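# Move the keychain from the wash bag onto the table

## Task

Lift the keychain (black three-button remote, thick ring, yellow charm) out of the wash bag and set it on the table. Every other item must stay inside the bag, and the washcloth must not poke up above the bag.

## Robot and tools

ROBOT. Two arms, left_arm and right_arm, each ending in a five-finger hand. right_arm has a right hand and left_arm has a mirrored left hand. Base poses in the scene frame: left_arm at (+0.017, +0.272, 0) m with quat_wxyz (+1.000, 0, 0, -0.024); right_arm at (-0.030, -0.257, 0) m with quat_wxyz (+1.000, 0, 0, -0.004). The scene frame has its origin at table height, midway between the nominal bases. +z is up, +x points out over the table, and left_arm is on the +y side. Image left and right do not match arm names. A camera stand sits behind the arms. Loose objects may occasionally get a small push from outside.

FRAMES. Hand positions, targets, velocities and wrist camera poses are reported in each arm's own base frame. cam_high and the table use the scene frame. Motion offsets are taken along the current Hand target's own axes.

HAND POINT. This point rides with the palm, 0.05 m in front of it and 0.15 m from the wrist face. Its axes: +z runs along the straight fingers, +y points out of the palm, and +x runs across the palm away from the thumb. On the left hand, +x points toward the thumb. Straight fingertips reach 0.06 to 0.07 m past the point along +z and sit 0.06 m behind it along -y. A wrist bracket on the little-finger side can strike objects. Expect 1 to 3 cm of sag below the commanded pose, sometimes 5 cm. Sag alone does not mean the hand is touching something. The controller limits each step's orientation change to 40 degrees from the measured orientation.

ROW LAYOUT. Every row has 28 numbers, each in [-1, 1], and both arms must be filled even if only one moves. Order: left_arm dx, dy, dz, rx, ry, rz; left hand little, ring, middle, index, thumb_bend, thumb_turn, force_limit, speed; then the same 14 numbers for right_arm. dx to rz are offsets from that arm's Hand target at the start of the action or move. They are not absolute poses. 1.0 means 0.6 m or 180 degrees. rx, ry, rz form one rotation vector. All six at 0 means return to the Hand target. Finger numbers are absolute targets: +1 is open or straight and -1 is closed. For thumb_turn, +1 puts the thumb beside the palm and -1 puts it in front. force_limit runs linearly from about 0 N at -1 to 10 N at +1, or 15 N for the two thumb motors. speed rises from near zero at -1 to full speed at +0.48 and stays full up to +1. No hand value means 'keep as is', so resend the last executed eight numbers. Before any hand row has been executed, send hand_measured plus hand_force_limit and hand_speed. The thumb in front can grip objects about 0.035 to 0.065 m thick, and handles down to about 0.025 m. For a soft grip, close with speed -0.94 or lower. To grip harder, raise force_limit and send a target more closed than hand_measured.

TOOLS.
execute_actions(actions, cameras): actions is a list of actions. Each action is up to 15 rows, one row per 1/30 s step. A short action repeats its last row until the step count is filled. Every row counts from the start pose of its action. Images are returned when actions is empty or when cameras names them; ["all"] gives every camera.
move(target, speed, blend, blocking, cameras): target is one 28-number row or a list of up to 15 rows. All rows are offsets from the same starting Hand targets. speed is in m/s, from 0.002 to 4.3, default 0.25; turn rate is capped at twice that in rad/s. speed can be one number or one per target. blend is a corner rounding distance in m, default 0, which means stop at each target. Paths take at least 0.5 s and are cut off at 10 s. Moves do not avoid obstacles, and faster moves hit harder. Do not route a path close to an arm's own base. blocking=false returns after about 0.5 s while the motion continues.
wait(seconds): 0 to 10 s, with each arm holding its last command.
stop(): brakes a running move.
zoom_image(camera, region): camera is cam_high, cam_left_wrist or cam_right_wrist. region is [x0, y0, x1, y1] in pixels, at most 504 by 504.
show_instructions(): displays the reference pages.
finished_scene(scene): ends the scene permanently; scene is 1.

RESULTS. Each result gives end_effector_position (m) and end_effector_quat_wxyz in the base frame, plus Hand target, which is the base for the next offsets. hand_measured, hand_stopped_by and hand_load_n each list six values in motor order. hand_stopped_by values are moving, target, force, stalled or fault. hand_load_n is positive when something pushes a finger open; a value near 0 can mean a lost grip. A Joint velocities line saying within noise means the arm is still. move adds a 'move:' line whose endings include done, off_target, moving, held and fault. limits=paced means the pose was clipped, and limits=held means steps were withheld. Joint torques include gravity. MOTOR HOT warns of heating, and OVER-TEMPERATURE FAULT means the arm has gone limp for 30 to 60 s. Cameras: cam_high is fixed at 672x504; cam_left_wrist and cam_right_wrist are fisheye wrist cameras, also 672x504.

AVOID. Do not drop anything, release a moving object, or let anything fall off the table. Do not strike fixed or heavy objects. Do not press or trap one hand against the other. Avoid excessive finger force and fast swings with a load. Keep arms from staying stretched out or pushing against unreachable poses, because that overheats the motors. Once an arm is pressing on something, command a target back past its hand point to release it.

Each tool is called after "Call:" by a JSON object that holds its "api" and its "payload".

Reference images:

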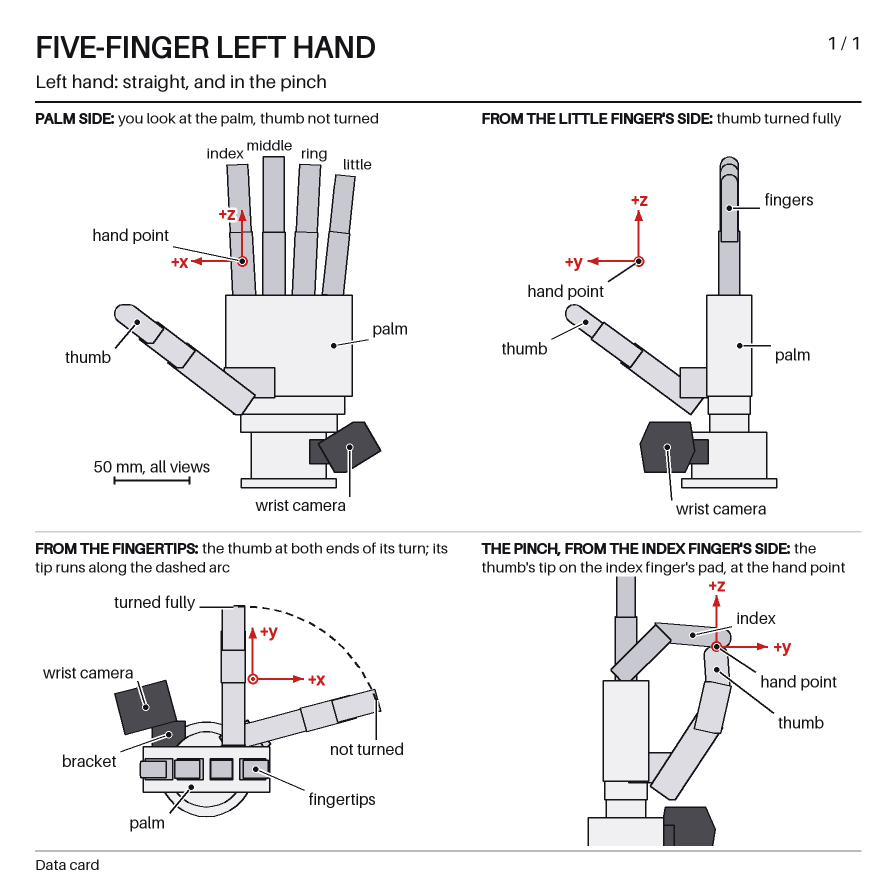

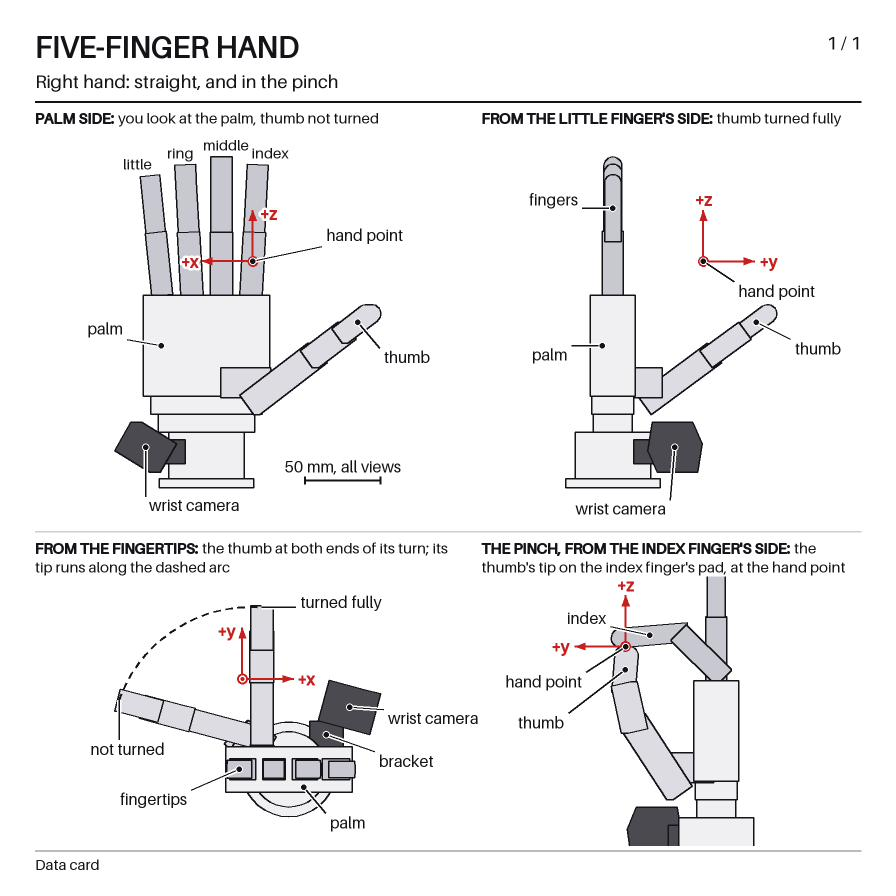

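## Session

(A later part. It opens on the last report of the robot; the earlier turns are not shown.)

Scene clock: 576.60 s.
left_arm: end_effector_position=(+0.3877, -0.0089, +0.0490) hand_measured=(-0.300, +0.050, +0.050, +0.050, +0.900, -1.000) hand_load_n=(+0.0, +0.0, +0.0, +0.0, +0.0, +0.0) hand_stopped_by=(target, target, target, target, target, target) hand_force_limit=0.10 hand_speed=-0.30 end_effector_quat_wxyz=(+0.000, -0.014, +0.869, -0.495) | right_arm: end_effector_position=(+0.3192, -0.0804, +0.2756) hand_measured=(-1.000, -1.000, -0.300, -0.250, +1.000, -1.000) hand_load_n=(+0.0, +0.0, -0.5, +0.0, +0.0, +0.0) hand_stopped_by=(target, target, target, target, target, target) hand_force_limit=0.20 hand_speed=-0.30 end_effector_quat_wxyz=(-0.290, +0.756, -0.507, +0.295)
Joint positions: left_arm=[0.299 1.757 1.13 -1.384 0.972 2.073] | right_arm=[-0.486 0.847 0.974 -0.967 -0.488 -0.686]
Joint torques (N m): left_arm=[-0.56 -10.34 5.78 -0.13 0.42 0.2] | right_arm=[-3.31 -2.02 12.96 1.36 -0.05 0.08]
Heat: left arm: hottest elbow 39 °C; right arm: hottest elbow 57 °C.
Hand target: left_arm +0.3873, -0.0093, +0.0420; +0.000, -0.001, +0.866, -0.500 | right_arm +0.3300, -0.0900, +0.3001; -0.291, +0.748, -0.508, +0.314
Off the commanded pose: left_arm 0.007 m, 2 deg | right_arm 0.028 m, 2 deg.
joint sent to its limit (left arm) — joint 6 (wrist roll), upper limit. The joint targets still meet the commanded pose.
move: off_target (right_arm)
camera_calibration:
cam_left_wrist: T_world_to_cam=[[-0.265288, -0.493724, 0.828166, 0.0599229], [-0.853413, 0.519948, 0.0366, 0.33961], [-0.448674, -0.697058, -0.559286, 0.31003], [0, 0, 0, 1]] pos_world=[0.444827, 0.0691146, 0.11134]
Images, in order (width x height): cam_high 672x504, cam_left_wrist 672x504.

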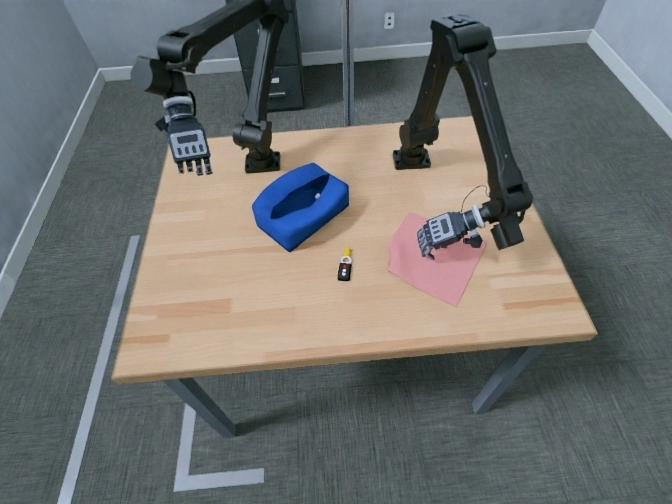

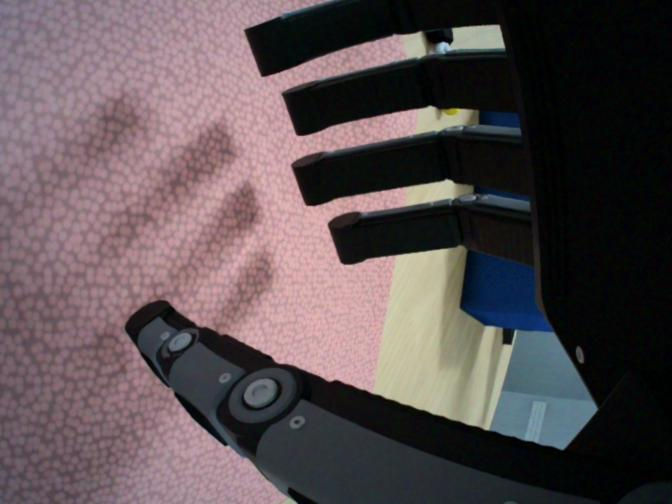

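Call:
{"api": "move", "payload": {"target": [0,0.0346,0.02,0,0,0,-0.3,0.05,0.05,0.05,0.9,-1,0.1,-0.3,0,0,0,0,0,0,-1,-1,-0.3,-0.25,1,-1,0.2,-0.3], "speed": 0.04, "cameras": ["cam_left_wrist"]}}

Scene clock: 578.27 s.
left_arm: end_effector_position=(+0.3892, -0.0084, +0.0378) hand_measured=(-0.300, +0.050, +0.050, +0.050, +0.900, -1.000) hand_load_n=(+0.0, +0.0, +0.0, +0.0, -1.0, +1.5) hand_stopped_by=(target, target, target, target, target, target) hand_force_limit=0.10 hand_speed=-0.30 end_effector_quat_wxyz=(+0.003, -0.012, +0.869, -0.494) | right_arm: end_effector_position=(+0.3192, -0.0804, +0.2756) hand_measured=(-1.000, -1.000, -0.300, -0.250, +1.000, -1.000) hand_load_n=(+0.0, +0.0, +0.0, +0.0, +0.0, +0.0) hand_stopped_by=(target, target, target, target, target, target) hand_force_limit=0.20 hand_speed=-0.30 end_effector_quat_wxyz=(-0.290, +0.756, -0.507, +0.295)
Joint positions: left_arm=[0.299 1.773 1.121 -1.351 0.972 2.073] | right_arm=[-0.486 0.847 0.974 -0.967 -0.488 -0.686]
Joint torques (N m): left_arm=[0.62 -9.23 4.62 0.49 0.45 0.19] | right_arm=[-3.37 -2.02 12.92 1.24 -0.06 0.04]
Heat: left arm: hottest elbow 39 °C; right arm: hottest elbow 57 °C.
Hand target: left_arm +0.3873, -0.0093, +0.0180; +0.000, -0.001, +0.866, -0.500 | right_arm +0.3300, -0.0900, +0.3001; -0.291, +0.748, -0.508, +0.314
Off the commanded pose: left_arm 0.020 m, 2 deg | right_arm 0.028 m, 2 deg.
joint sent to its limit (left arm) — joint 6 (wrist roll), upper limit. The joint targets still meet the commanded pose.
move: off_target (left_arm, right_arm)
camera_calibration:
cam_left_wrist: T_world_to_cam=[[-0.271143, -0.495553, 0.825172, 0.0722255], [-0.853671, 0.519848, 0.0316851, 0.341345], [-0.444666, -0.695834, -0.563992, 0.303477], [0, 0, 0, 1]] pos_world=[0.445925, 0.0695141, 0.100745]
Images, in order (width x height): cam_left_wrist 672x504.

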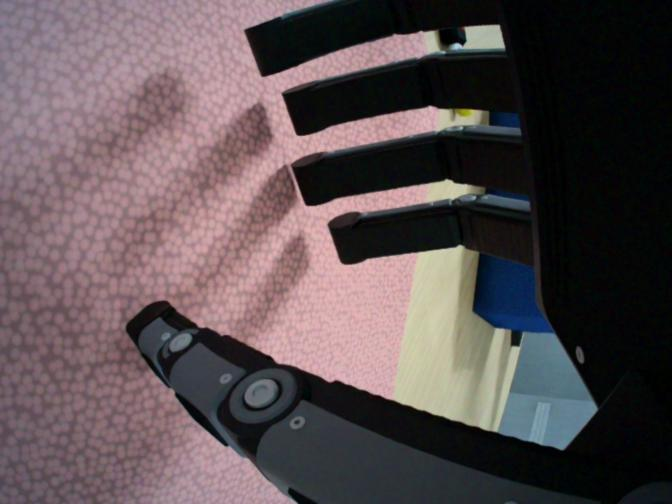

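Call:
{"api": "execute_actions", "payload": {"actions": [[[0,0,0,0,0,0,-0.4,-0.3,-0.3,-0.35,0.5,-1,0.4,-0.6,0,0,0,0,0,0,-1,-1,-0.3,-0.25,1,-1,0.2,-0.3]],[[0,0,0,0,0,0,-0.4,-0.3,-0.3,-0.35,0.5,-1,0.4,-0.6,0,0,0,0,0,0,-1,-1,-0.3,-0.25,1,-1,0.2,-0.3]],[[0,0,0,0,0,0,-0.4,-0.3,-0.3,-0.35,0.5,-1,0.4,-0.6,0,0,0,0,0,0,-1,-1,-0.3,-0.25,1,-1,0.2,-0.3]]], "cameras": ["cam_left_wrist"]}}

Scene clock: 580.97 s.
left_arm: end_effector_position=(+0.3923, -0.0071, +0.0311) hand_measured=(-0.400, -0.300, -0.300, -0.350, +0.500, -1.000) hand_load_n=(+0.5, +0.0, +0.0, +0.0, +0.0, -1.0) hand_stopped_by=(target, target, target, target, target, target) hand_force_limit=0.40 hand_speed=-0.60 end_effector_quat_wxyz=(+0.008, -0.009, +0.870, -0.493) | right_arm: end_effector_position=(+0.3192, -0.0804, +0.2756) hand_measured=(-1.000, -1.000, -0.300, -0.250, +1.000, -1.000) hand_load_n=(+0.0, +0.0, +0.5, +0.0, +0.0, +0.0) hand_stopped_by=(target, target, target, target, target, target) hand_force_limit=0.20 hand_speed=-0.30 end_effector_quat_wxyz=(-0.290, +0.756, -0.507, +0.295)
Joint positions: left_arm=[0.3 1.784 1.118 -1.326 0.972 2.075] | right_arm=[-0.486 0.847 0.974 -0.967 -0.488 -0.686]
Joint torques (N m): left_arm=[-0.09 -10.05 4.83 0.01 0.5 0.19] | right_arm=[-3.37 -1.9 12.93 1.17 -0.07 0.06]
Heat: left arm: hottest elbow 39 °C; right arm: hottest elbow 57 °C.
Hand target: left_arm +0.3873, -0.0093, +0.0181; +0.000, -0.001, +0.866, -0.500 | right_arm +0.3300, -0.0900, +0.3001; -0.291, +0.748, -0.508, +0.314
Off the commanded pose: left_arm 0.014 m, 2 deg | right_arm 0.028 m, 2 deg.
joint sent to its limit (left arm) — joint 6 (wrist roll), upper limit. The joint targets still meet the commanded pose.
camera_calibration:
cam_left_wrist: T_world_to_cam=[[-0.281063, -0.498257, 0.82021, 0.0832593], [-0.853948, 0.519842, 0.0231673, 0.343989], [-0.437923, -0.693905, -0.571593, 0.299535], [0, 0, 0, 1]] pos_world=[0.448323, 0.0705132, 0.0949526]
Images, in order (width x height): cam_left_wrist 672x504.

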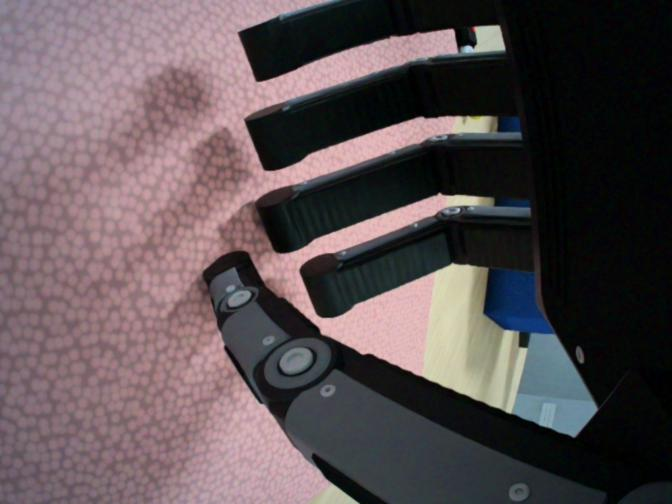

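Call:
{"api": "move", "payload": {"target": [[0,-0.0433,-0.025,0.0556,0,0,-0.6,-0.1,-0.1,-0.05,0.7,-1,0.4,-0.3,0,0,0,0,0,0,-1,-1,-0.3,-0.25,1,-1,0.2,-0.3],[0,0.0043,0.0025,0.0556,0,0,-0.6,-0.1,-0.1,-0.05,0.7,-1,0.4,-0.3,0,0,0,0,0,0,-1,-1,-0.3,-0.25,1,-1,0.2,-0.3]], "speed": [0.1,0.05], "cameras": ["cam_left_wrist"]}}

Scene clock: 586.10 s.
left_arm: end_effector_position=(+0.3889, -0.0126, +0.0373) hand_measured=(-0.600, -0.100, -0.100, -0.050, +0.698, -1.000) hand_load_n=(+0.0, +0.0, +0.0, +0.0, -3.0, +1.5) hand_stopped_by=(target, target, target, target, target, target) hand_force_limit=0.40 hand_speed=-0.30 end_effector_quat_wxyz=(+0.014, -0.051, +0.842, -0.537) | right_arm: end_effector_position=(+0.3192, -0.0804, +0.2756) hand_measured=(-1.000, -1.000, -0.300, -0.250, +1.000, -1.000) hand_load_n=(+0.0, +0.0, +0.0, +0.0, +0.0, +0.0) hand_stopped_by=(target, target, target, target, target, target) hand_force_limit=0.20 hand_speed=-0.30 end_effector_quat_wxyz=(-0.290, +0.756, -0.507, +0.295)
Joint positions: left_arm=[0.333 1.799 1.101 -1.354 1.073 2.073] | right_arm=[-0.486 0.847 0.974 -0.967 -0.488 -0.686]
Joint torques (N m): left_arm=[0.73 -8.29 4.53 0.66 0.29 0.16] | right_arm=[-3.25 -2.37 13 1.28 -0.05 0.03]
Heat: left arm: hottest elbow 38 °C; right arm: hottest elbow 57 °C.
Hand target: left_arm +0.3872, -0.0093, +0.0150; +0.000, -0.001, +0.819, -0.574 | right_arm +0.3300, -0.0900, +0.3001; -0.291, +0.748, -0.508, +0.314
Off the commanded pose: left_arm 0.023 m, 8 deg | right_arm 0.028 m, 2 deg.
joint sent to its limit (left arm) — joint 6 (wrist roll), upper limit. The joint targets are off in orientation, not in position.
move: off_target (left_arm, right_arm)
camera_calibration:
cam_left_wrist: T_world_to_cam=[[-0.220313, -0.428388, 0.876325, 0.0495991], [-0.891297, 0.453414, -0.00242791, 0.358432], [-0.396298, -0.781601, -0.481714, 0.277155], [0, 0, 0, 1]] pos_world=[0.440233, 0.075354, 0.0909147]
Images, in order (width x height): cam_left_wrist 672x504.

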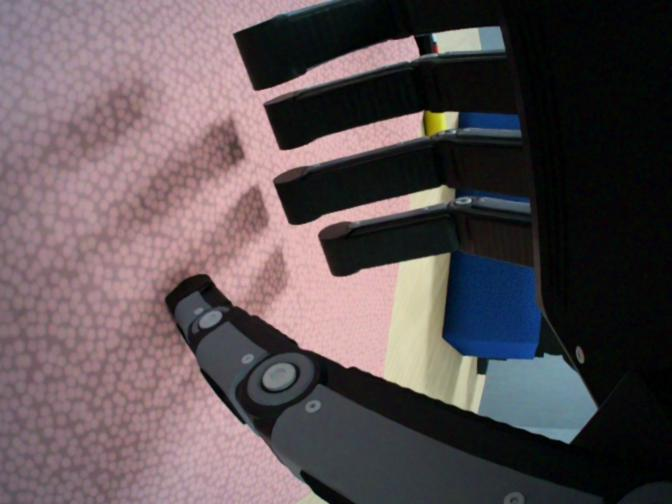

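Call:
{"api": "execute_actions", "payload": {"actions": [[[0,0,0,0,0,0,-0.6,-0.35,-0.4,-0.4,0.35,-1,0.5,-0.7,0,0,0,0,0,0,-1,-1,-0.3,-0.25,1,-1,0.2,-0.3]],[[0,0,0,0,0,0,-0.6,-0.35,-0.4,-0.4,0.35,-1,0.5,-0.7,0,0,0,0,0,0,-1,-1,-0.3,-0.25,1,-1,0.2,-0.3]],[[0,0,0,0,0,0,-0.6,-0.35,-0.4,-0.4,0.35,-1,0.5,-0.7,0,0,0,0,0,0,-1,-1,-0.3,-0.25,1,-1,0.2,-0.3]]], "cameras": ["cam_left_wrist"]}}

Scene clock: 589.23 s.
left_arm: end_effector_position=(+0.3920, -0.0081, +0.0302) hand_measured=(-0.600, -0.350, -0.400, -0.400, +0.396, -1.000) hand_load_n=(+0.0, +0.0, +1.5, +0.0, +12.0, +2.0) hand_stopped_by=(target, target, target, target, force, target) hand_force_limit=0.50 hand_speed=-0.70 end_effector_quat_wxyz=(+0.020, -0.050, +0.843, -0.534) | right_arm: end_effector_position=(+0.3192, -0.0804, +0.2756) hand_measured=(-1.000, -1.000, -0.300, -0.250, +1.000, -1.000) hand_load_n=(+0.0, +0.0, +0.0, +0.0, +0.0, +0.0) hand_stopped_by=(target, target, target, target, target, target) hand_force_limit=0.20 hand_speed=-0.30 end_effector_quat_wxyz=(-0.290, +0.756, -0.507, +0.295)
Joint positions: left_arm=[0.34 1.812 1.101 -1.331 1.07 2.075] | right_arm=[-0.486 0.847 0.974 -0.967 -0.488 -0.686]
Joint torques (N m): left_arm=[-0.09 -8.7 4.67 0.17 0.41 0.18] | right_arm=[-3.31 -1.38 12.93 1.17 -0.05 0.06]
Heat: left arm: hottest elbow 38 °C; right arm: hottest elbow 58 °C.
Hand target: left_arm +0.3872, -0.0092, +0.0151; +0.000, -0.001, +0.819, -0.574 | right_arm +0.3300, -0.0900, +0.3001; -0.291, +0.748, -0.508, +0.314
Off the commanded pose: left_arm 0.016 m, 8 deg | right_arm 0.028 m, 2 deg.
joint sent to its limit (left arm) — joint 6 (wrist roll), upper limit. The joint targets are off in orientation, not in position.
camera_calibration:
cam_left_wrist: T_world_to_cam=[[-0.226949, -0.434975, 0.871373, 0.0610959], [-0.893753, 0.44847, -0.00890904, 0.360184], [-0.38691, -0.780815, -0.49054, 0.275111], [0, 0, 0, 1]] pos_world=[0.442224, 0.0798546, 0.0849247]
Images, in order (width x height): cam_left_wrist 672x504.

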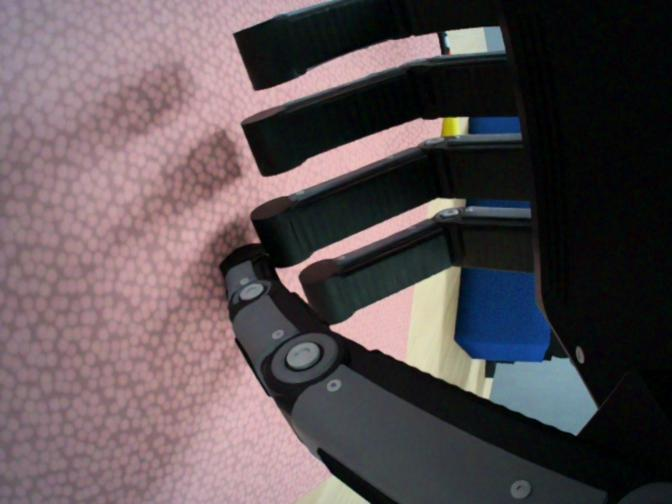

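Call:
{"api": "move", "payload": {"target": [0,-0.13,-0.06,0,0,0,-0.6,-0.35,-0.4,-0.4,0.35,-1,0.5,-0.7,0,0,0,0,0,0,-1,-1,-0.3,-0.25,1,-1,0.2,-0.3], "speed": 0.06, "cameras": ["cam_left_wrist","cam_high"]}}

Scene clock: 592.33 s.
left_arm: end_effector_position=(+0.3761, -0.0094, +0.0901) hand_measured=(-0.600, -0.350, -0.400, -0.400, +0.396, -1.000) hand_load_n=(+0.0, +0.0, +1.5, +0.0, +12.5, +2.0) hand_stopped_by=(target, target, target, target, force, target) hand_force_limit=0.50 hand_speed=-0.70 end_effector_quat_wxyz=(-0.001, -0.063, +0.842, -0.536) | right_arm: end_effector_position=(+0.3192, -0.0804, +0.2756) hand_measured=(-1.000, -1.000, -0.300, -0.250, +1.000, -1.000) hand_load_n=(+0.0, +0.0, +0.0, +0.0, +0.0, +0.0) hand_stopped_by=(target, target, target, target, target, target) hand_force_limit=0.20 hand_speed=-0.30 end_effector_quat_wxyz=(-0.290, +0.756, -0.507, +0.295)
Joint positions: left_arm=[0.346 1.708 1.135 -1.516 1.058 2.075] | right_arm=[-0.486 0.847 0.974 -0.967 -0.488 -0.686]
Joint torques (N m): left_arm=[-0.26 -11.81 9.28 -1.13 0.42 0.11] | right_arm=[-3.6 -2.08 13.01 1.22 -0.04 0.05]
Heat: left arm: hottest elbow 38 °C; right arm: hottest elbow 58 °C.
Hand target: left_arm +0.3874, -0.0020, +0.1007; +0.000, -0.001, +0.819, -0.574 | right_arm +0.3300, -0.0900, +0.3001; -0.291, +0.748, -0.508, +0.314
Off the commanded pose: left_arm 0.017 m, 9 deg | right_arm 0.028 m, 2 deg.
joint sent to its limit (left arm) — joint 6 (wrist roll), upper limit. The joint targets are off in orientation, not in position.
move: off_target (left_arm, right_arm)
camera_calibration:
cam_left_wrist: T_world_to_cam=[[-0.183703, -0.429739, 0.884069, -0.0125951], [-0.893321, 0.448258, 0.0322698, 0.343252], [-0.410159, -0.78383, -0.466241, 0.303808], [0, 0, 0, 1]] pos_world=[0.42893, 0.0788554, 0.141706]
Images, in order (width x height): cam_high 672x504, cam_left_wrist 672x504.

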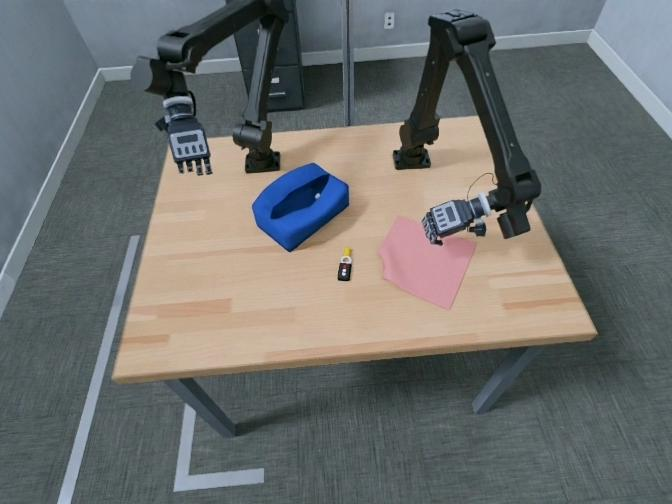

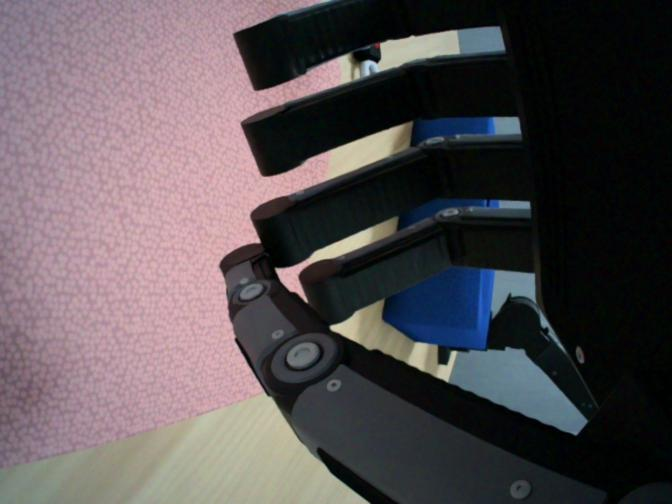

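Call:
{"api": "move", "payload": {"target": [-0.0177,0.0454,0.098,-0.0419,-0.0404,-0.0174,-0.6,0.2,0.2,0.2,1,-1,0.4,-0.3,0,0,0,0,0,0,-1,-1,-0.3,-0.25,1,-1,0.2,-0.3], "speed": 0.08, "cameras": ["cam_left_wrist","cam_high"]}}

Scene clock: 602.83 s.
left_arm: end_effector_position=(+0.4004, -0.0440, +0.0535) hand_measured=(-0.600, +0.200, +0.200, +0.200, +1.000, -1.000) hand_load_n=(+0.0, +0.0, -0.5, +0.0, +0.0, +0.0) hand_stopped_by=(target, target, target, target, target, target) hand_force_limit=0.40 hand_speed=-0.30 end_effector_quat_wxyz=(+0.038, -0.057, +0.854, -0.516) | right_arm: end_effector_position=(+0.3192, -0.0804, +0.2756) hand_measured=(-1.000, -1.000, -0.300, -0.250, +1.000, -1.000) hand_load_n=(+0.0, +0.0, +0.0, +0.0, +0.0, +0.5) hand_stopped_by=(target, target, target, target, target, target) hand_force_limit=0.20 hand_speed=-0.30 end_effector_quat_wxyz=(-0.290, +0.756, -0.507, +0.295)
Joint positions: left_arm=[0.247 1.684 1.04 -1.125 1.078 1.803] | right_arm=[-0.486 0.847 0.974 -0.967 -0.488 -0.686]
Joint torques (N m): left_arm=[-0.62 -11.46 5.7 0.21 0.71 -0.19] | right_arm=[-3.72 -1.67 12.98 1.21 -0.07 0.06]
Heat: left arm: hottest elbow 38 °C; right arm: hottest elbow 58 °C.
Hand target: left_arm +0.3980, -0.0480, +0.0550; +0.036, -0.060, +0.853, -0.517 | right_arm +0.3300, -0.0900, +0.3001; -0.291, +0.748, -0.508, +0.314
Off the commanded pose: left_arm 0.005 m, 0 deg | right_arm 0.028 m, 2 deg.
move: off_target (right_arm)
camera_calibration:
cam_left_wrist: T_world_to_cam=[[-0.2307, -0.479077, 0.846914, 0.027941], [-0.90706, 0.420904, -0.00898872, 0.388104], [-0.352163, -0.770276, -0.531655, 0.25046], [0, 0, 0, 1]] pos_world=[0.446682, 0.0429543, 0.112983]
Images, in order (width x height): cam_high 672x504, cam_left_wrist 672x504.

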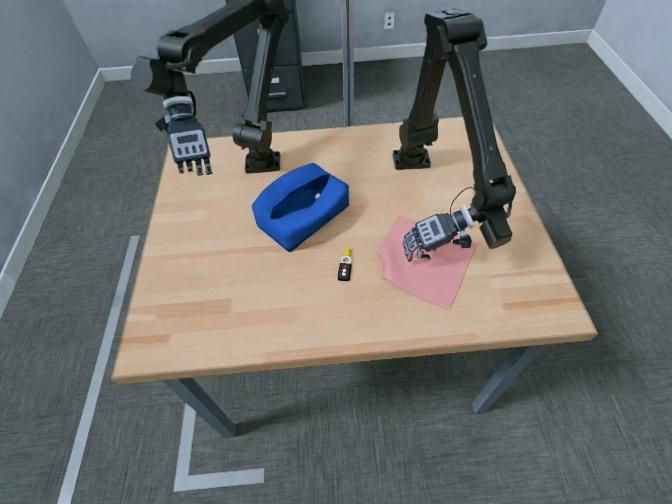

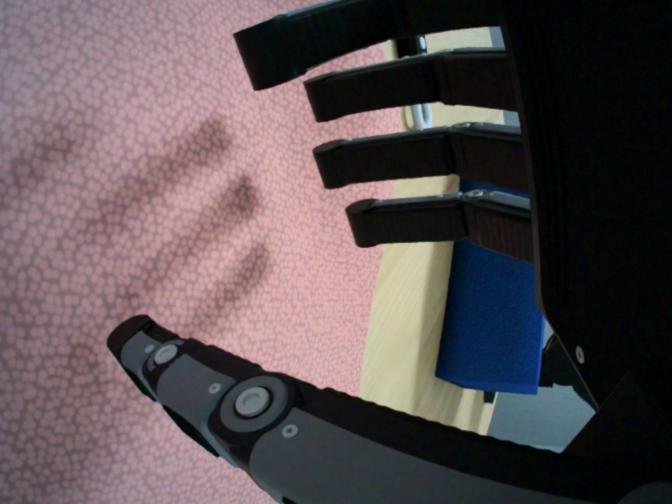

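Call:
{"api": "move", "payload": {"target": [0,0.0517,0.0269,0,0,0,-0.6,0.2,0.2,0.2,1,-1,0.4,-0.3,0,0,0,0,0,0,-1,-1,-0.3,-0.25,1,-1,0.2,-0.3], "speed": 0.04, "cameras": ["cam_left_wrist"]}}

Scene clock: 605.03 s.
left_arm: end_effector_position=(+0.4032, -0.0449, +0.0416) hand_measured=(-0.600, +0.200, +0.200, +0.200, +1.000, -1.000) hand_load_n=(+0.0, +0.0, +0.0, +0.0, -1.0, +1.5) hand_stopped_by=(target, target, target, target, target, target) hand_force_limit=0.40 hand_speed=-0.30 end_effector_quat_wxyz=(+0.049, -0.057, +0.852, -0.518) | right_arm: end_effector_position=(+0.3192, -0.0804, +0.2756) hand_measured=(-1.000, -1.000, -0.300, -0.250, +1.000, -1.000) hand_load_n=(+0.0, +0.0, +0.0, +0.0, +0.0, +0.0) hand_stopped_by=(target, target, target, target, target, target) hand_force_limit=0.20 hand_speed=-0.30 end_effector_quat_wxyz=(-0.290, +0.756, -0.507, +0.295)
Joint positions: left_arm=[0.247 1.696 1.017 -1.056 1.087 1.785] | right_arm=[-0.486 0.847 0.974 -0.967 -0.488 -0.686]
Joint torques (N m): left_arm=[-0.85 -7.88 4.83 0.75 0.39 0.05] | right_arm=[-3.37 -2.02 13.03 1.26 -0.06 0.06]
Heat: left arm: hottest elbow 37 °C; right arm: hottest elbow 58 °C.
Hand target: left_arm +0.3980, -0.0480, +0.0201; +0.036, -0.060, +0.853, -0.517 | right_arm +0.3300, -0.0900, +0.3001; -0.291, +0.748, -0.508, +0.314
Off the commanded pose: left_arm 0.022 m, 2 deg | right_arm 0.028 m, 2 deg.
move: off_target (left_arm, right_arm)
camera_calibration:
cam_left_wrist: T_world_to_cam=[[-0.242191, -0.47906, 0.843709, 0.0430887], [-0.910919, 0.41165, -0.0277478, 0.392917], [-0.33402, -0.775271, -0.536083, 0.237154], [0, 0, 0, 1]] pos_world=[0.447566, 0.0427565, 0.101683]
Images, in order (width x height): cam_left_wrist 672x504.

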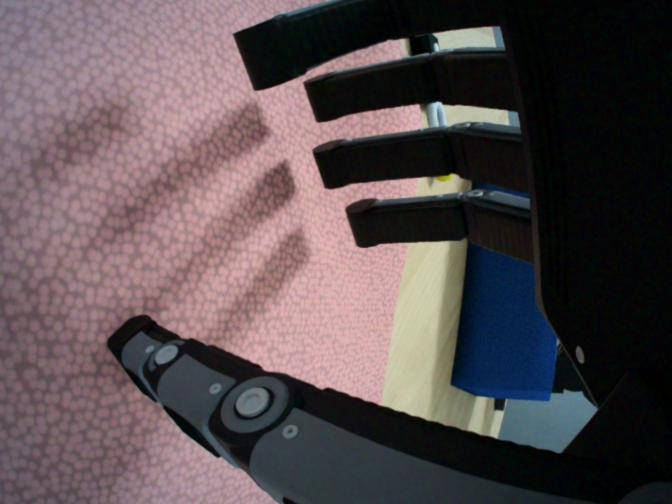

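Call:
{"api": "move", "payload": {"target": [0,0,0,-0.025,0,0,-0.6,0.2,0.2,0.2,1,-1,0.4,-0.3,0,0,0,0,0,0,-1,-1,-0.3,-0.25,1,-1,0.2,-0.3], "speed": 0.04, "cameras": ["cam_left_wrist"]}}

Scene clock: 608.30 s.
left_arm: end_effector_position=(+0.4040, -0.0472, +0.0388) hand_measured=(-0.600, +0.200, +0.200, +0.200, +1.000, -1.000) hand_load_n=(+0.0, +0.0, +0.0, +0.0, -1.5, +1.0) hand_stopped_by=(target, target, target, target, target, target) hand_force_limit=0.40 hand_speed=-0.30 end_effector_quat_wxyz=(+0.043, -0.063, +0.867, -0.492) | right_arm: end_effector_position=(+0.3192, -0.0804, +0.2756) hand_measured=(-1.000, -1.000, -0.300, -0.250, +1.000, -1.000) hand_load_n=(+0.0, +0.0, +0.0, +0.0, +0.0, +0.0) hand_stopped_by=(target, target, target, target, target, target) hand_force_limit=0.20 hand_speed=-0.30 end_effector_quat_wxyz=(-0.290, +0.756, -0.507, +0.295)
Joint positions: left_arm=[0.22 1.677 1.011 -1.007 1.03 1.705] | right_arm=[-0.486 0.847 0.974 -0.967 -0.488 -0.686]
Joint torques (N m): left_arm=[-1.44 -9.11 4.72 1.01 -0.03 0.03] | right_arm=[-3.6 -1.73 13 1.18 -0.03 0.06]
Heat: left arm: hottest elbow 37 °C; right arm: hottest elbow 58 °C.
Hand target: left_arm +0.3981, -0.0479, +0.0201; +0.034, -0.061, +0.872, -0.484 | right_arm +0.3300, -0.0900, +0.3001; -0.291, +0.748, -0.508, +0.314
Off the commanded pose: left_arm 0.020 m, 2 deg | right_arm 0.028 m, 2 deg.
move: off_target (left_arm, right_arm)
camera_calibration:
cam_left_wrist: T_world_to_cam=[[-0.222027, -0.528359, 0.819476, 0.0350373], [-0.912909, 0.407864, 0.0156297, 0.393421], [-0.342493, -0.744637, -0.5729, 0.240379], [0, 0, 0, 1]] pos_world=[0.449265, 0.0370447, 0.102852]
Images, in order (width x height): cam_left_wrist 672x504.

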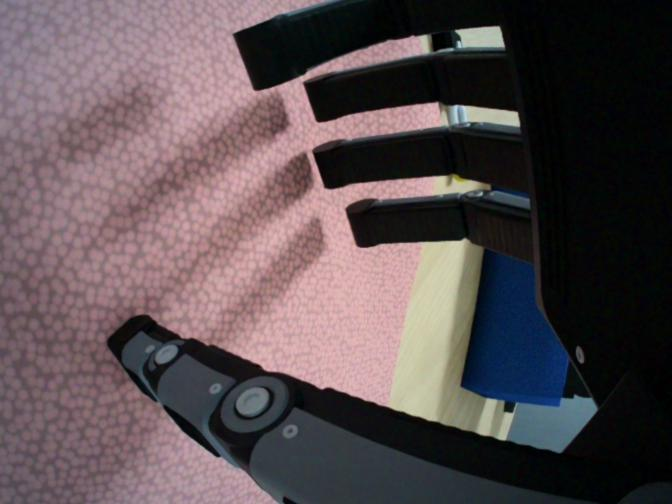

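Call:
{"api": "execute_actions", "payload": {"actions": [[[0,0,0,0,0,0,-0.6,-0.2,-0.25,-0.1,1,-1,0.4,-0.7,0,0,0,0,0,0,-1,-1,-0.3,-0.25,1,-1,0.2,-0.3]],[[0,0,0,0,0,0,-0.6,-0.2,-0.25,-0.1,1,-1,0.4,-0.7,0,0,0,0,0,0,-1,-1,-0.3,-0.25,1,-1,0.2,-0.3]]], "cameras": ["cam_left_wrist"]}}

Scene clock: 610.13 s.
left_arm: end_effector_position=(+0.4040, -0.0473, +0.0388) hand_measured=(-0.600, -0.200, -0.250, -0.100, +1.000, -1.000) hand_load_n=(+0.0, +0.0, +0.0, +0.0, -1.5, +0.5) hand_stopped_by=(target, target, target, target, target, target) hand_force_limit=0.40 hand_speed=-0.70 end_effector_quat_wxyz=(+0.043, -0.062, +0.867, -0.492) | right_arm: end_effector_position=(+0.3192, -0.0804, +0.2756) hand_measured=(-1.000, -1.000, -0.300, -0.250, +1.000, -1.000) hand_load_n=(+0.0, +0.0, +0.0, +0.0, -0.5, +0.0) hand_stopped_by=(target, target, target, target, target, target) hand_force_limit=0.20 hand_speed=-0.30 end_effector_quat_wxyz=(-0.290, +0.756, -0.507, +0.295)
Joint positions: left_arm=[0.22 1.677 1.011 -1.007 1.03 1.705] | right_arm=[-0.486 0.847 0.974 -0.967 -0.488 -0.686]
Joint torques (N m): left_arm=[-0.62 -9.29 4.46 0.98 0.03 0.01] | right_arm=[-3.37 -1.67 12.98 1.33 -0.04 0.07]
Heat: left arm: hottest elbow 37 °C; right arm: hottest elbow 58 °C.
Hand target: left_arm +0.3980, -0.0481, +0.0201; +0.034, -0.061, +0.872, -0.484 | right_arm +0.3300, -0.0900, +0.3001; -0.291, +0.748, -0.508, +0.314
Off the commanded pose: left_arm 0.020 m, 2 deg | right_arm 0.028 m, 2 deg.
camera_calibration:
cam_left_wrist: T_world_to_cam=[[-0.222188, -0.528275, 0.819486, 0.0350525], [-0.912761, 0.408194, 0.0156622, 0.39338], [-0.342784, -0.744515, -0.572885, 0.240429], [0, 0, 0, 1]] pos_world=[0.449265, 0.0369446, 0.102852]
Images, in order (width x height): cam_left_wrist 672x504.

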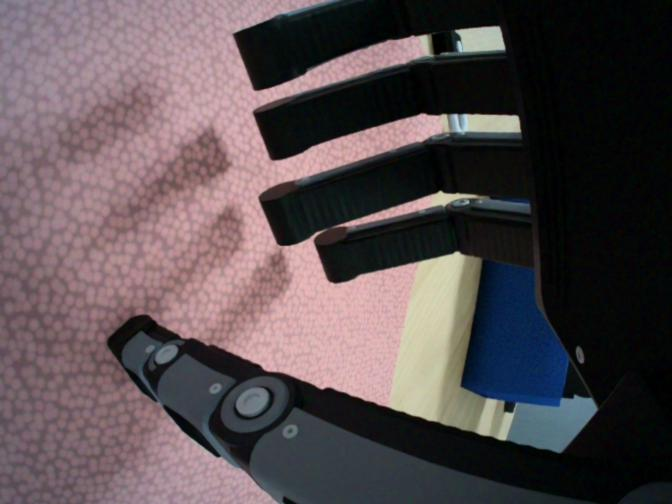

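Call:
{"api": "execute_actions", "payload": {"actions": [], "cameras": ["cam_high"]}}

Call:
{"api": "zoom_image", "payload": {"camera": "cam_high", "region": [330, 180, 500, 330]}}

Scene clock: 612.23 s.
left_arm: end_effector_position=(+0.4040, -0.0473, +0.0388) hand_measured=(-0.600, -0.200, -0.250, -0.100, +1.000, -1.000) hand_load_n=(+0.0, +0.0, +0.0, +0.0, -1.0, +1.5) hand_stopped_by=(target, target, target, target, target, target) hand_force_limit=0.40 hand_speed=-0.70 end_effector_quat_wxyz=(+0.043, -0.062, +0.867, -0.492) | right_arm: end_effector_position=(+0.3192, -0.0804, +0.2756) hand_measured=(-1.000, -1.000, -0.300, -0.250, +1.000, -1.000) hand_load_n=(+0.0, +0.0, +0.0, +0.0, +0.0, +0.0) hand_stopped_by=(target, target, target, target, target, target) hand_force_limit=0.20 hand_speed=-0.30 end_effector_quat_wxyz=(-0.290, +0.756, -0.507, +0.295)
Joint positions: left_arm=[0.22 1.677 1.011 -1.007 1.03 1.705] | right_arm=[-0.486 0.847 0.974 -0.967 -0.488 -0.686]
Joint velocities: within noise
Joint torques (N m): left_arm=[-0.62 -9.52 4.79 1.06 -0.05 0.03] | right_arm=[-3.25 -1.85 13.04 1.28 -0.05 0.08]
Heat: left arm: hottest elbow 37 °C; right arm: hottest elbow 58 °C.
Hand target: left_arm +0.3980, -0.0481, +0.0201; +0.034, -0.061, +0.872, -0.484 | right_arm +0.3300, -0.0900, +0.3001; -0.291, +0.748, -0.508, +0.314
Off the commanded pose: left_arm 0.020 m, 2 deg | right_arm 0.028 m, 2 deg.
Images, in order (width x height): cam_high 672x504.

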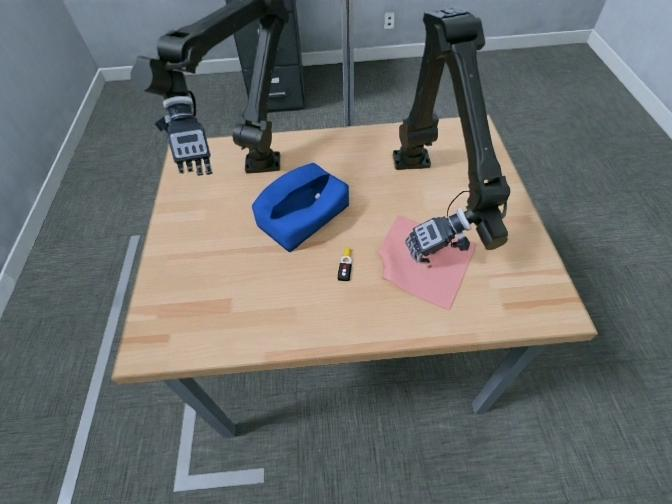

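Scaled by 2.965 from the camera's 672x504 image, which has a finer 960x720 frame.

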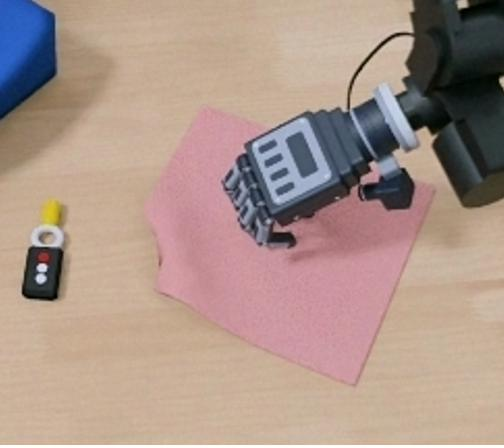

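Call:
{"api": "move", "payload": {"target": [[0,-0.0283,-0.0177,-0.025,0,0,-0.6,-0.2,-0.2,-0.1,1,-1,0.4,-0.3,0,0,0,0,0,0,-1,-1,-0.3,-0.25,1,-1,0.2,-0.3],[0,0.0127,0.008,-0.025,0,0,-0.6,-0.2,-0.2,-0.1,1,-1,0.4,-0.3,0,0,0,0,0,0,-1,-1,-0.3,-0.25,1,-1,0.2,-0.3]], "speed": [0.08,0.04], "cameras": ["cam_left_wrist"]}}

Scene clock: 619.70 s.
left_arm: end_effector_position=(+0.4013, -0.0458, +0.0340) hand_measured=(-0.600, -0.200, -0.200, -0.100, +1.000, -1.000) hand_load_n=(+0.5, +0.0, +0.0, +0.0, +0.0, +3.5) hand_stopped_by=(target, target, target, target, target, target) hand_force_limit=0.40 hand_speed=-0.30 end_effector_quat_wxyz=(+0.039, -0.068, +0.889, -0.451) | right_arm: end_effector_position=(+0.3192, -0.0804, +0.2756) hand_measured=(-1.000, -1.000, -0.300, -0.250, +1.000, -1.000) hand_load_n=(+0.0, +0.0, +0.0, +0.0, +0.0, +0.0) hand_stopped_by=(target, target, target, target, target, target) hand_force_limit=0.20 hand_speed=-0.30 end_effector_quat_wxyz=(-0.290, +0.756, -0.507, +0.295)
Joint positions: left_arm=[0.189 1.646 0.995 -0.958 0.938 1.628] | right_arm=[-0.486 0.847 0.974 -0.967 -0.488 -0.686]
Joint torques (N m): left_arm=[-0.26 -7.36 4.93 1.11 0.33 0.13] | right_arm=[-3.43 -1.79 12.89 1.33 -0.09 0.09]
Heat: left arm: hottest elbow 37 °C; right arm: hottest elbow 58 °C.
Hand target: left_arm +0.3979, -0.0480, +0.0110; +0.031, -0.063, +0.891, -0.449 | right_arm +0.3300, -0.0900, +0.3001; -0.291, +0.748, -0.508, +0.314
Off the commanded pose: left_arm 0.023 m, 1 deg | right_arm 0.028 m, 2 deg.
move: off_target (left_arm, right_arm)
camera_calibration:
cam_left_wrist: T_world_to_cam=[[-0.20367, -0.603328, 0.771047, 0.0298956], [-0.914229, 0.398981, 0.0707031, 0.388653], [-0.35029, -0.690514, -0.63284, 0.24539], [0, 0, 0, 1]] pos_world=[0.447364, 0.032417, 0.104763]
Images, in order (width x height): cam_left_wrist 672x504.

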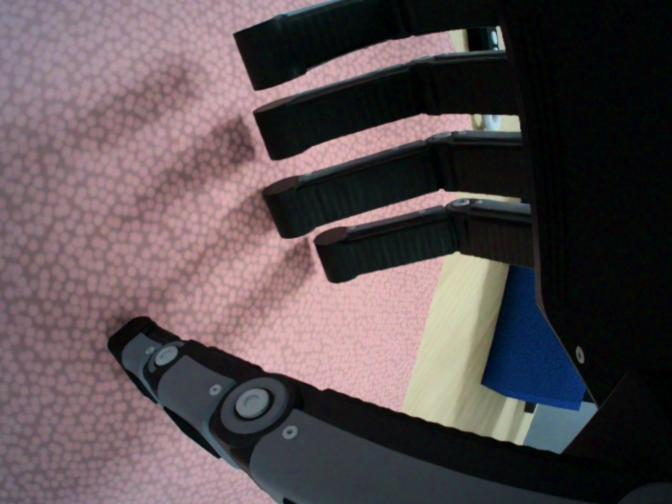

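Call:
{"api": "execute_actions", "payload": {"actions": [[[0,0,0,0,0,0,-0.6,-0.25,-0.27,-0.2,0.8,-1,0.6,-0.8,0,0,0,0,0,0,-1,-1,-0.3,-0.25,1,-1,0.2,-0.3]],[[0,0,0,0,0,0,-0.6,-0.25,-0.27,-0.2,0.8,-1,0.6,-0.8,0,0,0,0,0,0,-1,-1,-0.3,-0.25,1,-1,0.2,-0.3]]], "cameras": ["cam_left_wrist"]}}

Scene clock: 621.80 s.
left_arm: end_effector_position=(+0.4029, -0.0437, +0.0330) hand_measured=(-0.600, -0.250, -0.270, -0.200, +0.802, -1.000) hand_load_n=(+0.0, +0.0, +0.0, +0.0, +3.5, +1.5) hand_stopped_by=(target, target, target, target, target, target) hand_force_limit=0.60 hand_speed=-0.80 end_effector_quat_wxyz=(+0.042, -0.067, +0.891, -0.448) | right_arm: end_effector_position=(+0.3192, -0.0804, +0.2756) hand_measured=(-1.000, -1.000, -0.300, -0.250, +1.000, -1.000) hand_load_n=(+0.0, +0.5, +0.0, +0.0, +0.0, +0.0) hand_stopped_by=(target, target, target, target, target, target) hand_force_limit=0.20 hand_speed=-0.30 end_effector_quat_wxyz=(-0.290, +0.756, -0.507, +0.295)
Joint positions: left_arm=[0.191 1.646 0.995 -0.95 0.932 1.628] | right_arm=[-0.486 0.847 0.974 -0.967 -0.488 -0.686]
Joint torques (N m): left_arm=[-1.26 -8.06 4.81 1.18 0.5 0.13] | right_arm=[-3.31 -1.85 12.86 1.24 -0.04 0.05]
Heat: left arm: hottest elbow 37 °C; right arm: hottest elbow 58 °C.
Hand target: left_arm +0.3979, -0.0481, +0.0110; +0.031, -0.062, +0.891, -0.449 | right_arm +0.3300, -0.0900, +0.3001; -0.291, +0.748, -0.508, +0.314
Off the commanded pose: left_arm 0.023 m, 1 deg | right_arm 0.028 m, 2 deg.
camera_calibration:
cam_left_wrist: T_world_to_cam=[[-0.207565, -0.609395, 0.765216, 0.0338529], [-0.91534, 0.396929, 0.0678163, 0.389861], [-0.345063, -0.686356, -0.640192, 0.245109], [0, 0, 0, 1]] pos_world=[0.44846, 0.0341146, 0.104573]
Images, in order (width x height): cam_left_wrist 672x504.

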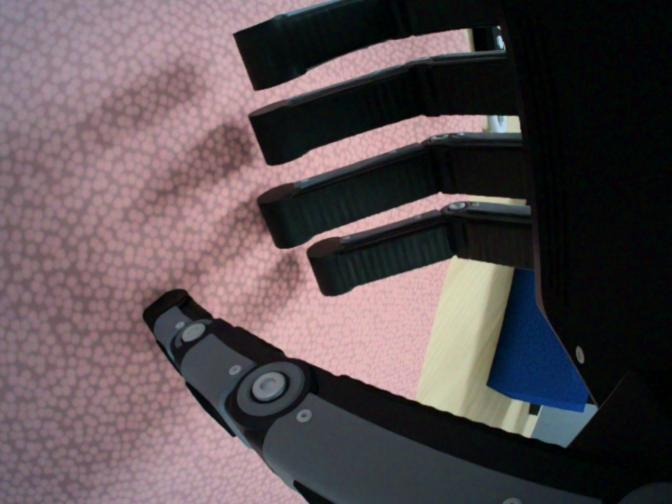

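Call:
{"api": "execute_actions", "payload": {"actions": [[[0,0,0,0,0,0,-0.6,-0.3,-0.33,-0.25,0.6,-1,0.6,-0.8,0,0,0,0,0,0,-1,-1,-0.3,-0.25,1,-1,0.2,-0.3]],[[0,0,0,0,0,0,-0.6,-0.3,-0.33,-0.25,0.6,-1,0.6,-0.8,0,0,0,0,0,0,-1,-1,-0.3,-0.25,1,-1,0.2,-0.3]]], "cameras": ["cam_left_wrist"]}}

Scene clock: 623.60 s.
left_arm: end_effector_position=(+0.4050, -0.0430, +0.0309) hand_measured=(-0.600, -0.300, -0.330, -0.250, +0.602, -1.000) hand_load_n=(+0.0, +0.0, +0.0, +0.0, +1.5, +0.0) hand_stopped_by=(target, target, target, target, target, target) hand_force_limit=0.60 hand_speed=-0.80 end_effector_quat_wxyz=(+0.045, -0.065, +0.891, -0.447) | right_arm: end_effector_position=(+0.3192, -0.0804, +0.2756) hand_measured=(-1.000, -1.000, -0.300, -0.250, +1.000, -1.000) hand_load_n=(+0.0, +0.0, +0.0, +0.0, +0.0, +0.0) hand_stopped_by=(target, target, target, target, target, target) hand_force_limit=0.20 hand_speed=-0.30 end_effector_quat_wxyz=(-0.290, +0.756, -0.507, +0.295)
Joint positions: left_arm=[0.191 1.651 0.995 -0.94 0.931 1.628] | right_arm=[-0.486 0.847 0.974 -0.967 -0.488 -0.686]
Joint torques (N m): left_arm=[-1.79 -8.59 4.75 0.92 0.6 0.09] | right_arm=[-3.08 -1.49 12.97 1.29 -0.03 0.03]
Heat: left arm: hottest elbow 37 °C; right arm: hottest elbow 58 °C.
Hand target: left_arm +0.3979, -0.0481, +0.0109; +0.031, -0.062, +0.891, -0.449 | right_arm +0.3300, -0.0900, +0.3001; -0.291, +0.748, -0.508, +0.314
Off the commanded pose: left_arm 0.022 m, 2 deg | right_arm 0.028 m, 2 deg.
camera_calibration:
cam_left_wrist: T_world_to_cam=[[-0.21225, -0.611479, 0.762262, 0.0381333], [-0.915752, 0.396731, 0.0632652, 0.391934], [-0.341099, -0.684615, -0.644169, 0.243477], [0, 0, 0, 1]] pos_world=[0.450058, 0.0345136, 0.102977]
Images, in order (width x height): cam_left_wrist 672x504.

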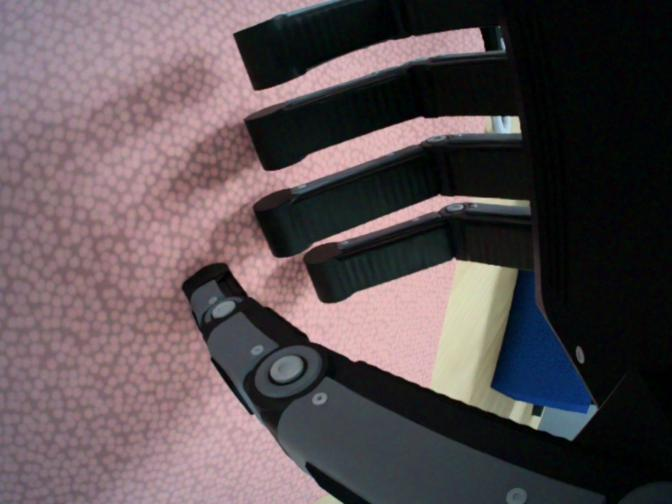

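Call:
{"api": "execute_actions", "payload": {"actions": [[[0,0,0,0,0,0,-0.6,-0.35,-0.4,-0.35,0.4,-1,0.6,-0.8,0,0,0,0,0,0,-1,-1,-0.3,-0.25,1,-1,0.2,-0.3]],[[0,0,0,0,0,0,-0.6,-0.35,-0.4,-0.35,0.4,-1,0.6,-0.8,0,0,0,0,0,0,-1,-1,-0.3,-0.25,1,-1,0.2,-0.3]]], "cameras": ["cam_left_wrist","cam_high"]}}

Call:
{"api": "zoom_image", "payload": {"camera": "cam_high", "region": [330, 180, 500, 330]}}

Scene clock: 625.73 s.
left_arm: end_effector_position=(+0.4045, -0.0431, +0.0279) hand_measured=(-0.600, -0.350, -0.400, -0.350, +0.406, -1.000) hand_load_n=(+0.0, +0.0, +1.0, +0.0, +9.0, +0.5) hand_stopped_by=(target, target, target, target, target, target) hand_force_limit=0.60 hand_speed=-0.80 end_effector_quat_wxyz=(+0.043, -0.066, +0.891, -0.447) | right_arm: end_effector_position=(+0.3192, -0.0804, +0.2756) hand_measured=(-1.000, -1.000, -0.300, -0.250, +1.000, -1.000) hand_load_n=(+0.0, +0.0, +0.0, +0.0, +0.0, +0.0) hand_stopped_by=(target, target, target, target, target, target) hand_force_limit=0.20 hand_speed=-0.30 end_effector_quat_wxyz=(-0.290, +0.756, -0.507, +0.295)
Joint positions: left_arm=[0.191 1.657 0.993 -0.935 0.931 1.628] | right_arm=[-0.486 0.847 0.974 -0.967 -0.488 -0.686]
Joint torques (N m): left_arm=[-0.79 -9.29 4.94 0.43 0.51 0.12] | right_arm=[-3.6 -1.96 13.07 1.36 -0.06 0.09]
Heat: left arm: hottest elbow 37 °C; right arm: hottest elbow 58 °C.
Hand target: left_arm +0.3980, -0.0481, +0.0110; +0.031, -0.062, +0.891, -0.449 | right_arm +0.3300, -0.0900, +0.3001; -0.291, +0.748, -0.508, +0.314
Off the commanded pose: left_arm 0.019 m, 1 deg | right_arm 0.028 m, 2 deg.
camera_calibration:
cam_left_wrist: T_world_to_cam=[[-0.209447, -0.610979, 0.763438, 0.0392124], [-0.915501, 0.3968, 0.0663941, 0.391533], [-0.343497, -0.685022, -0.64246, 0.242206], [0, 0, 0, 1]] pos_world=[0.449859, 0.0345138, 0.0996759]
Images, in order (width x height): cam_high 672x504, cam_left_wrist 672x504.

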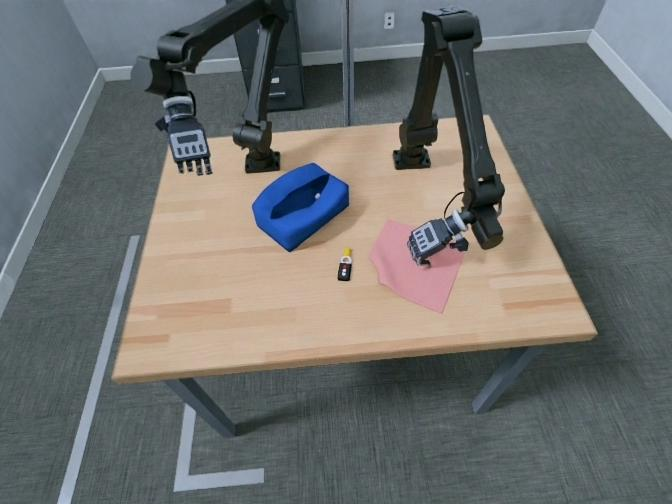

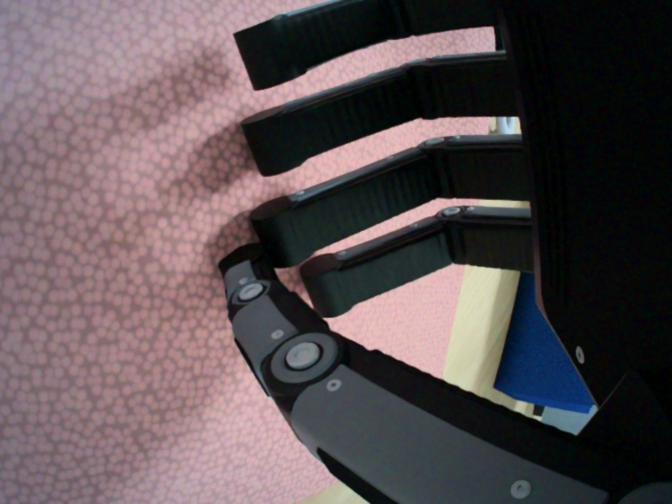

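Scaled by 2.965 from the camera's 672x504 image, which has a finer 960x720 frame.

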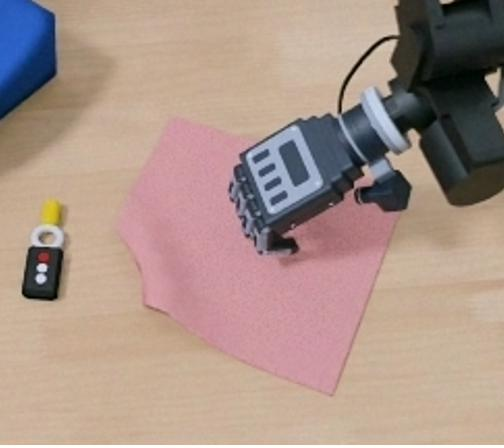

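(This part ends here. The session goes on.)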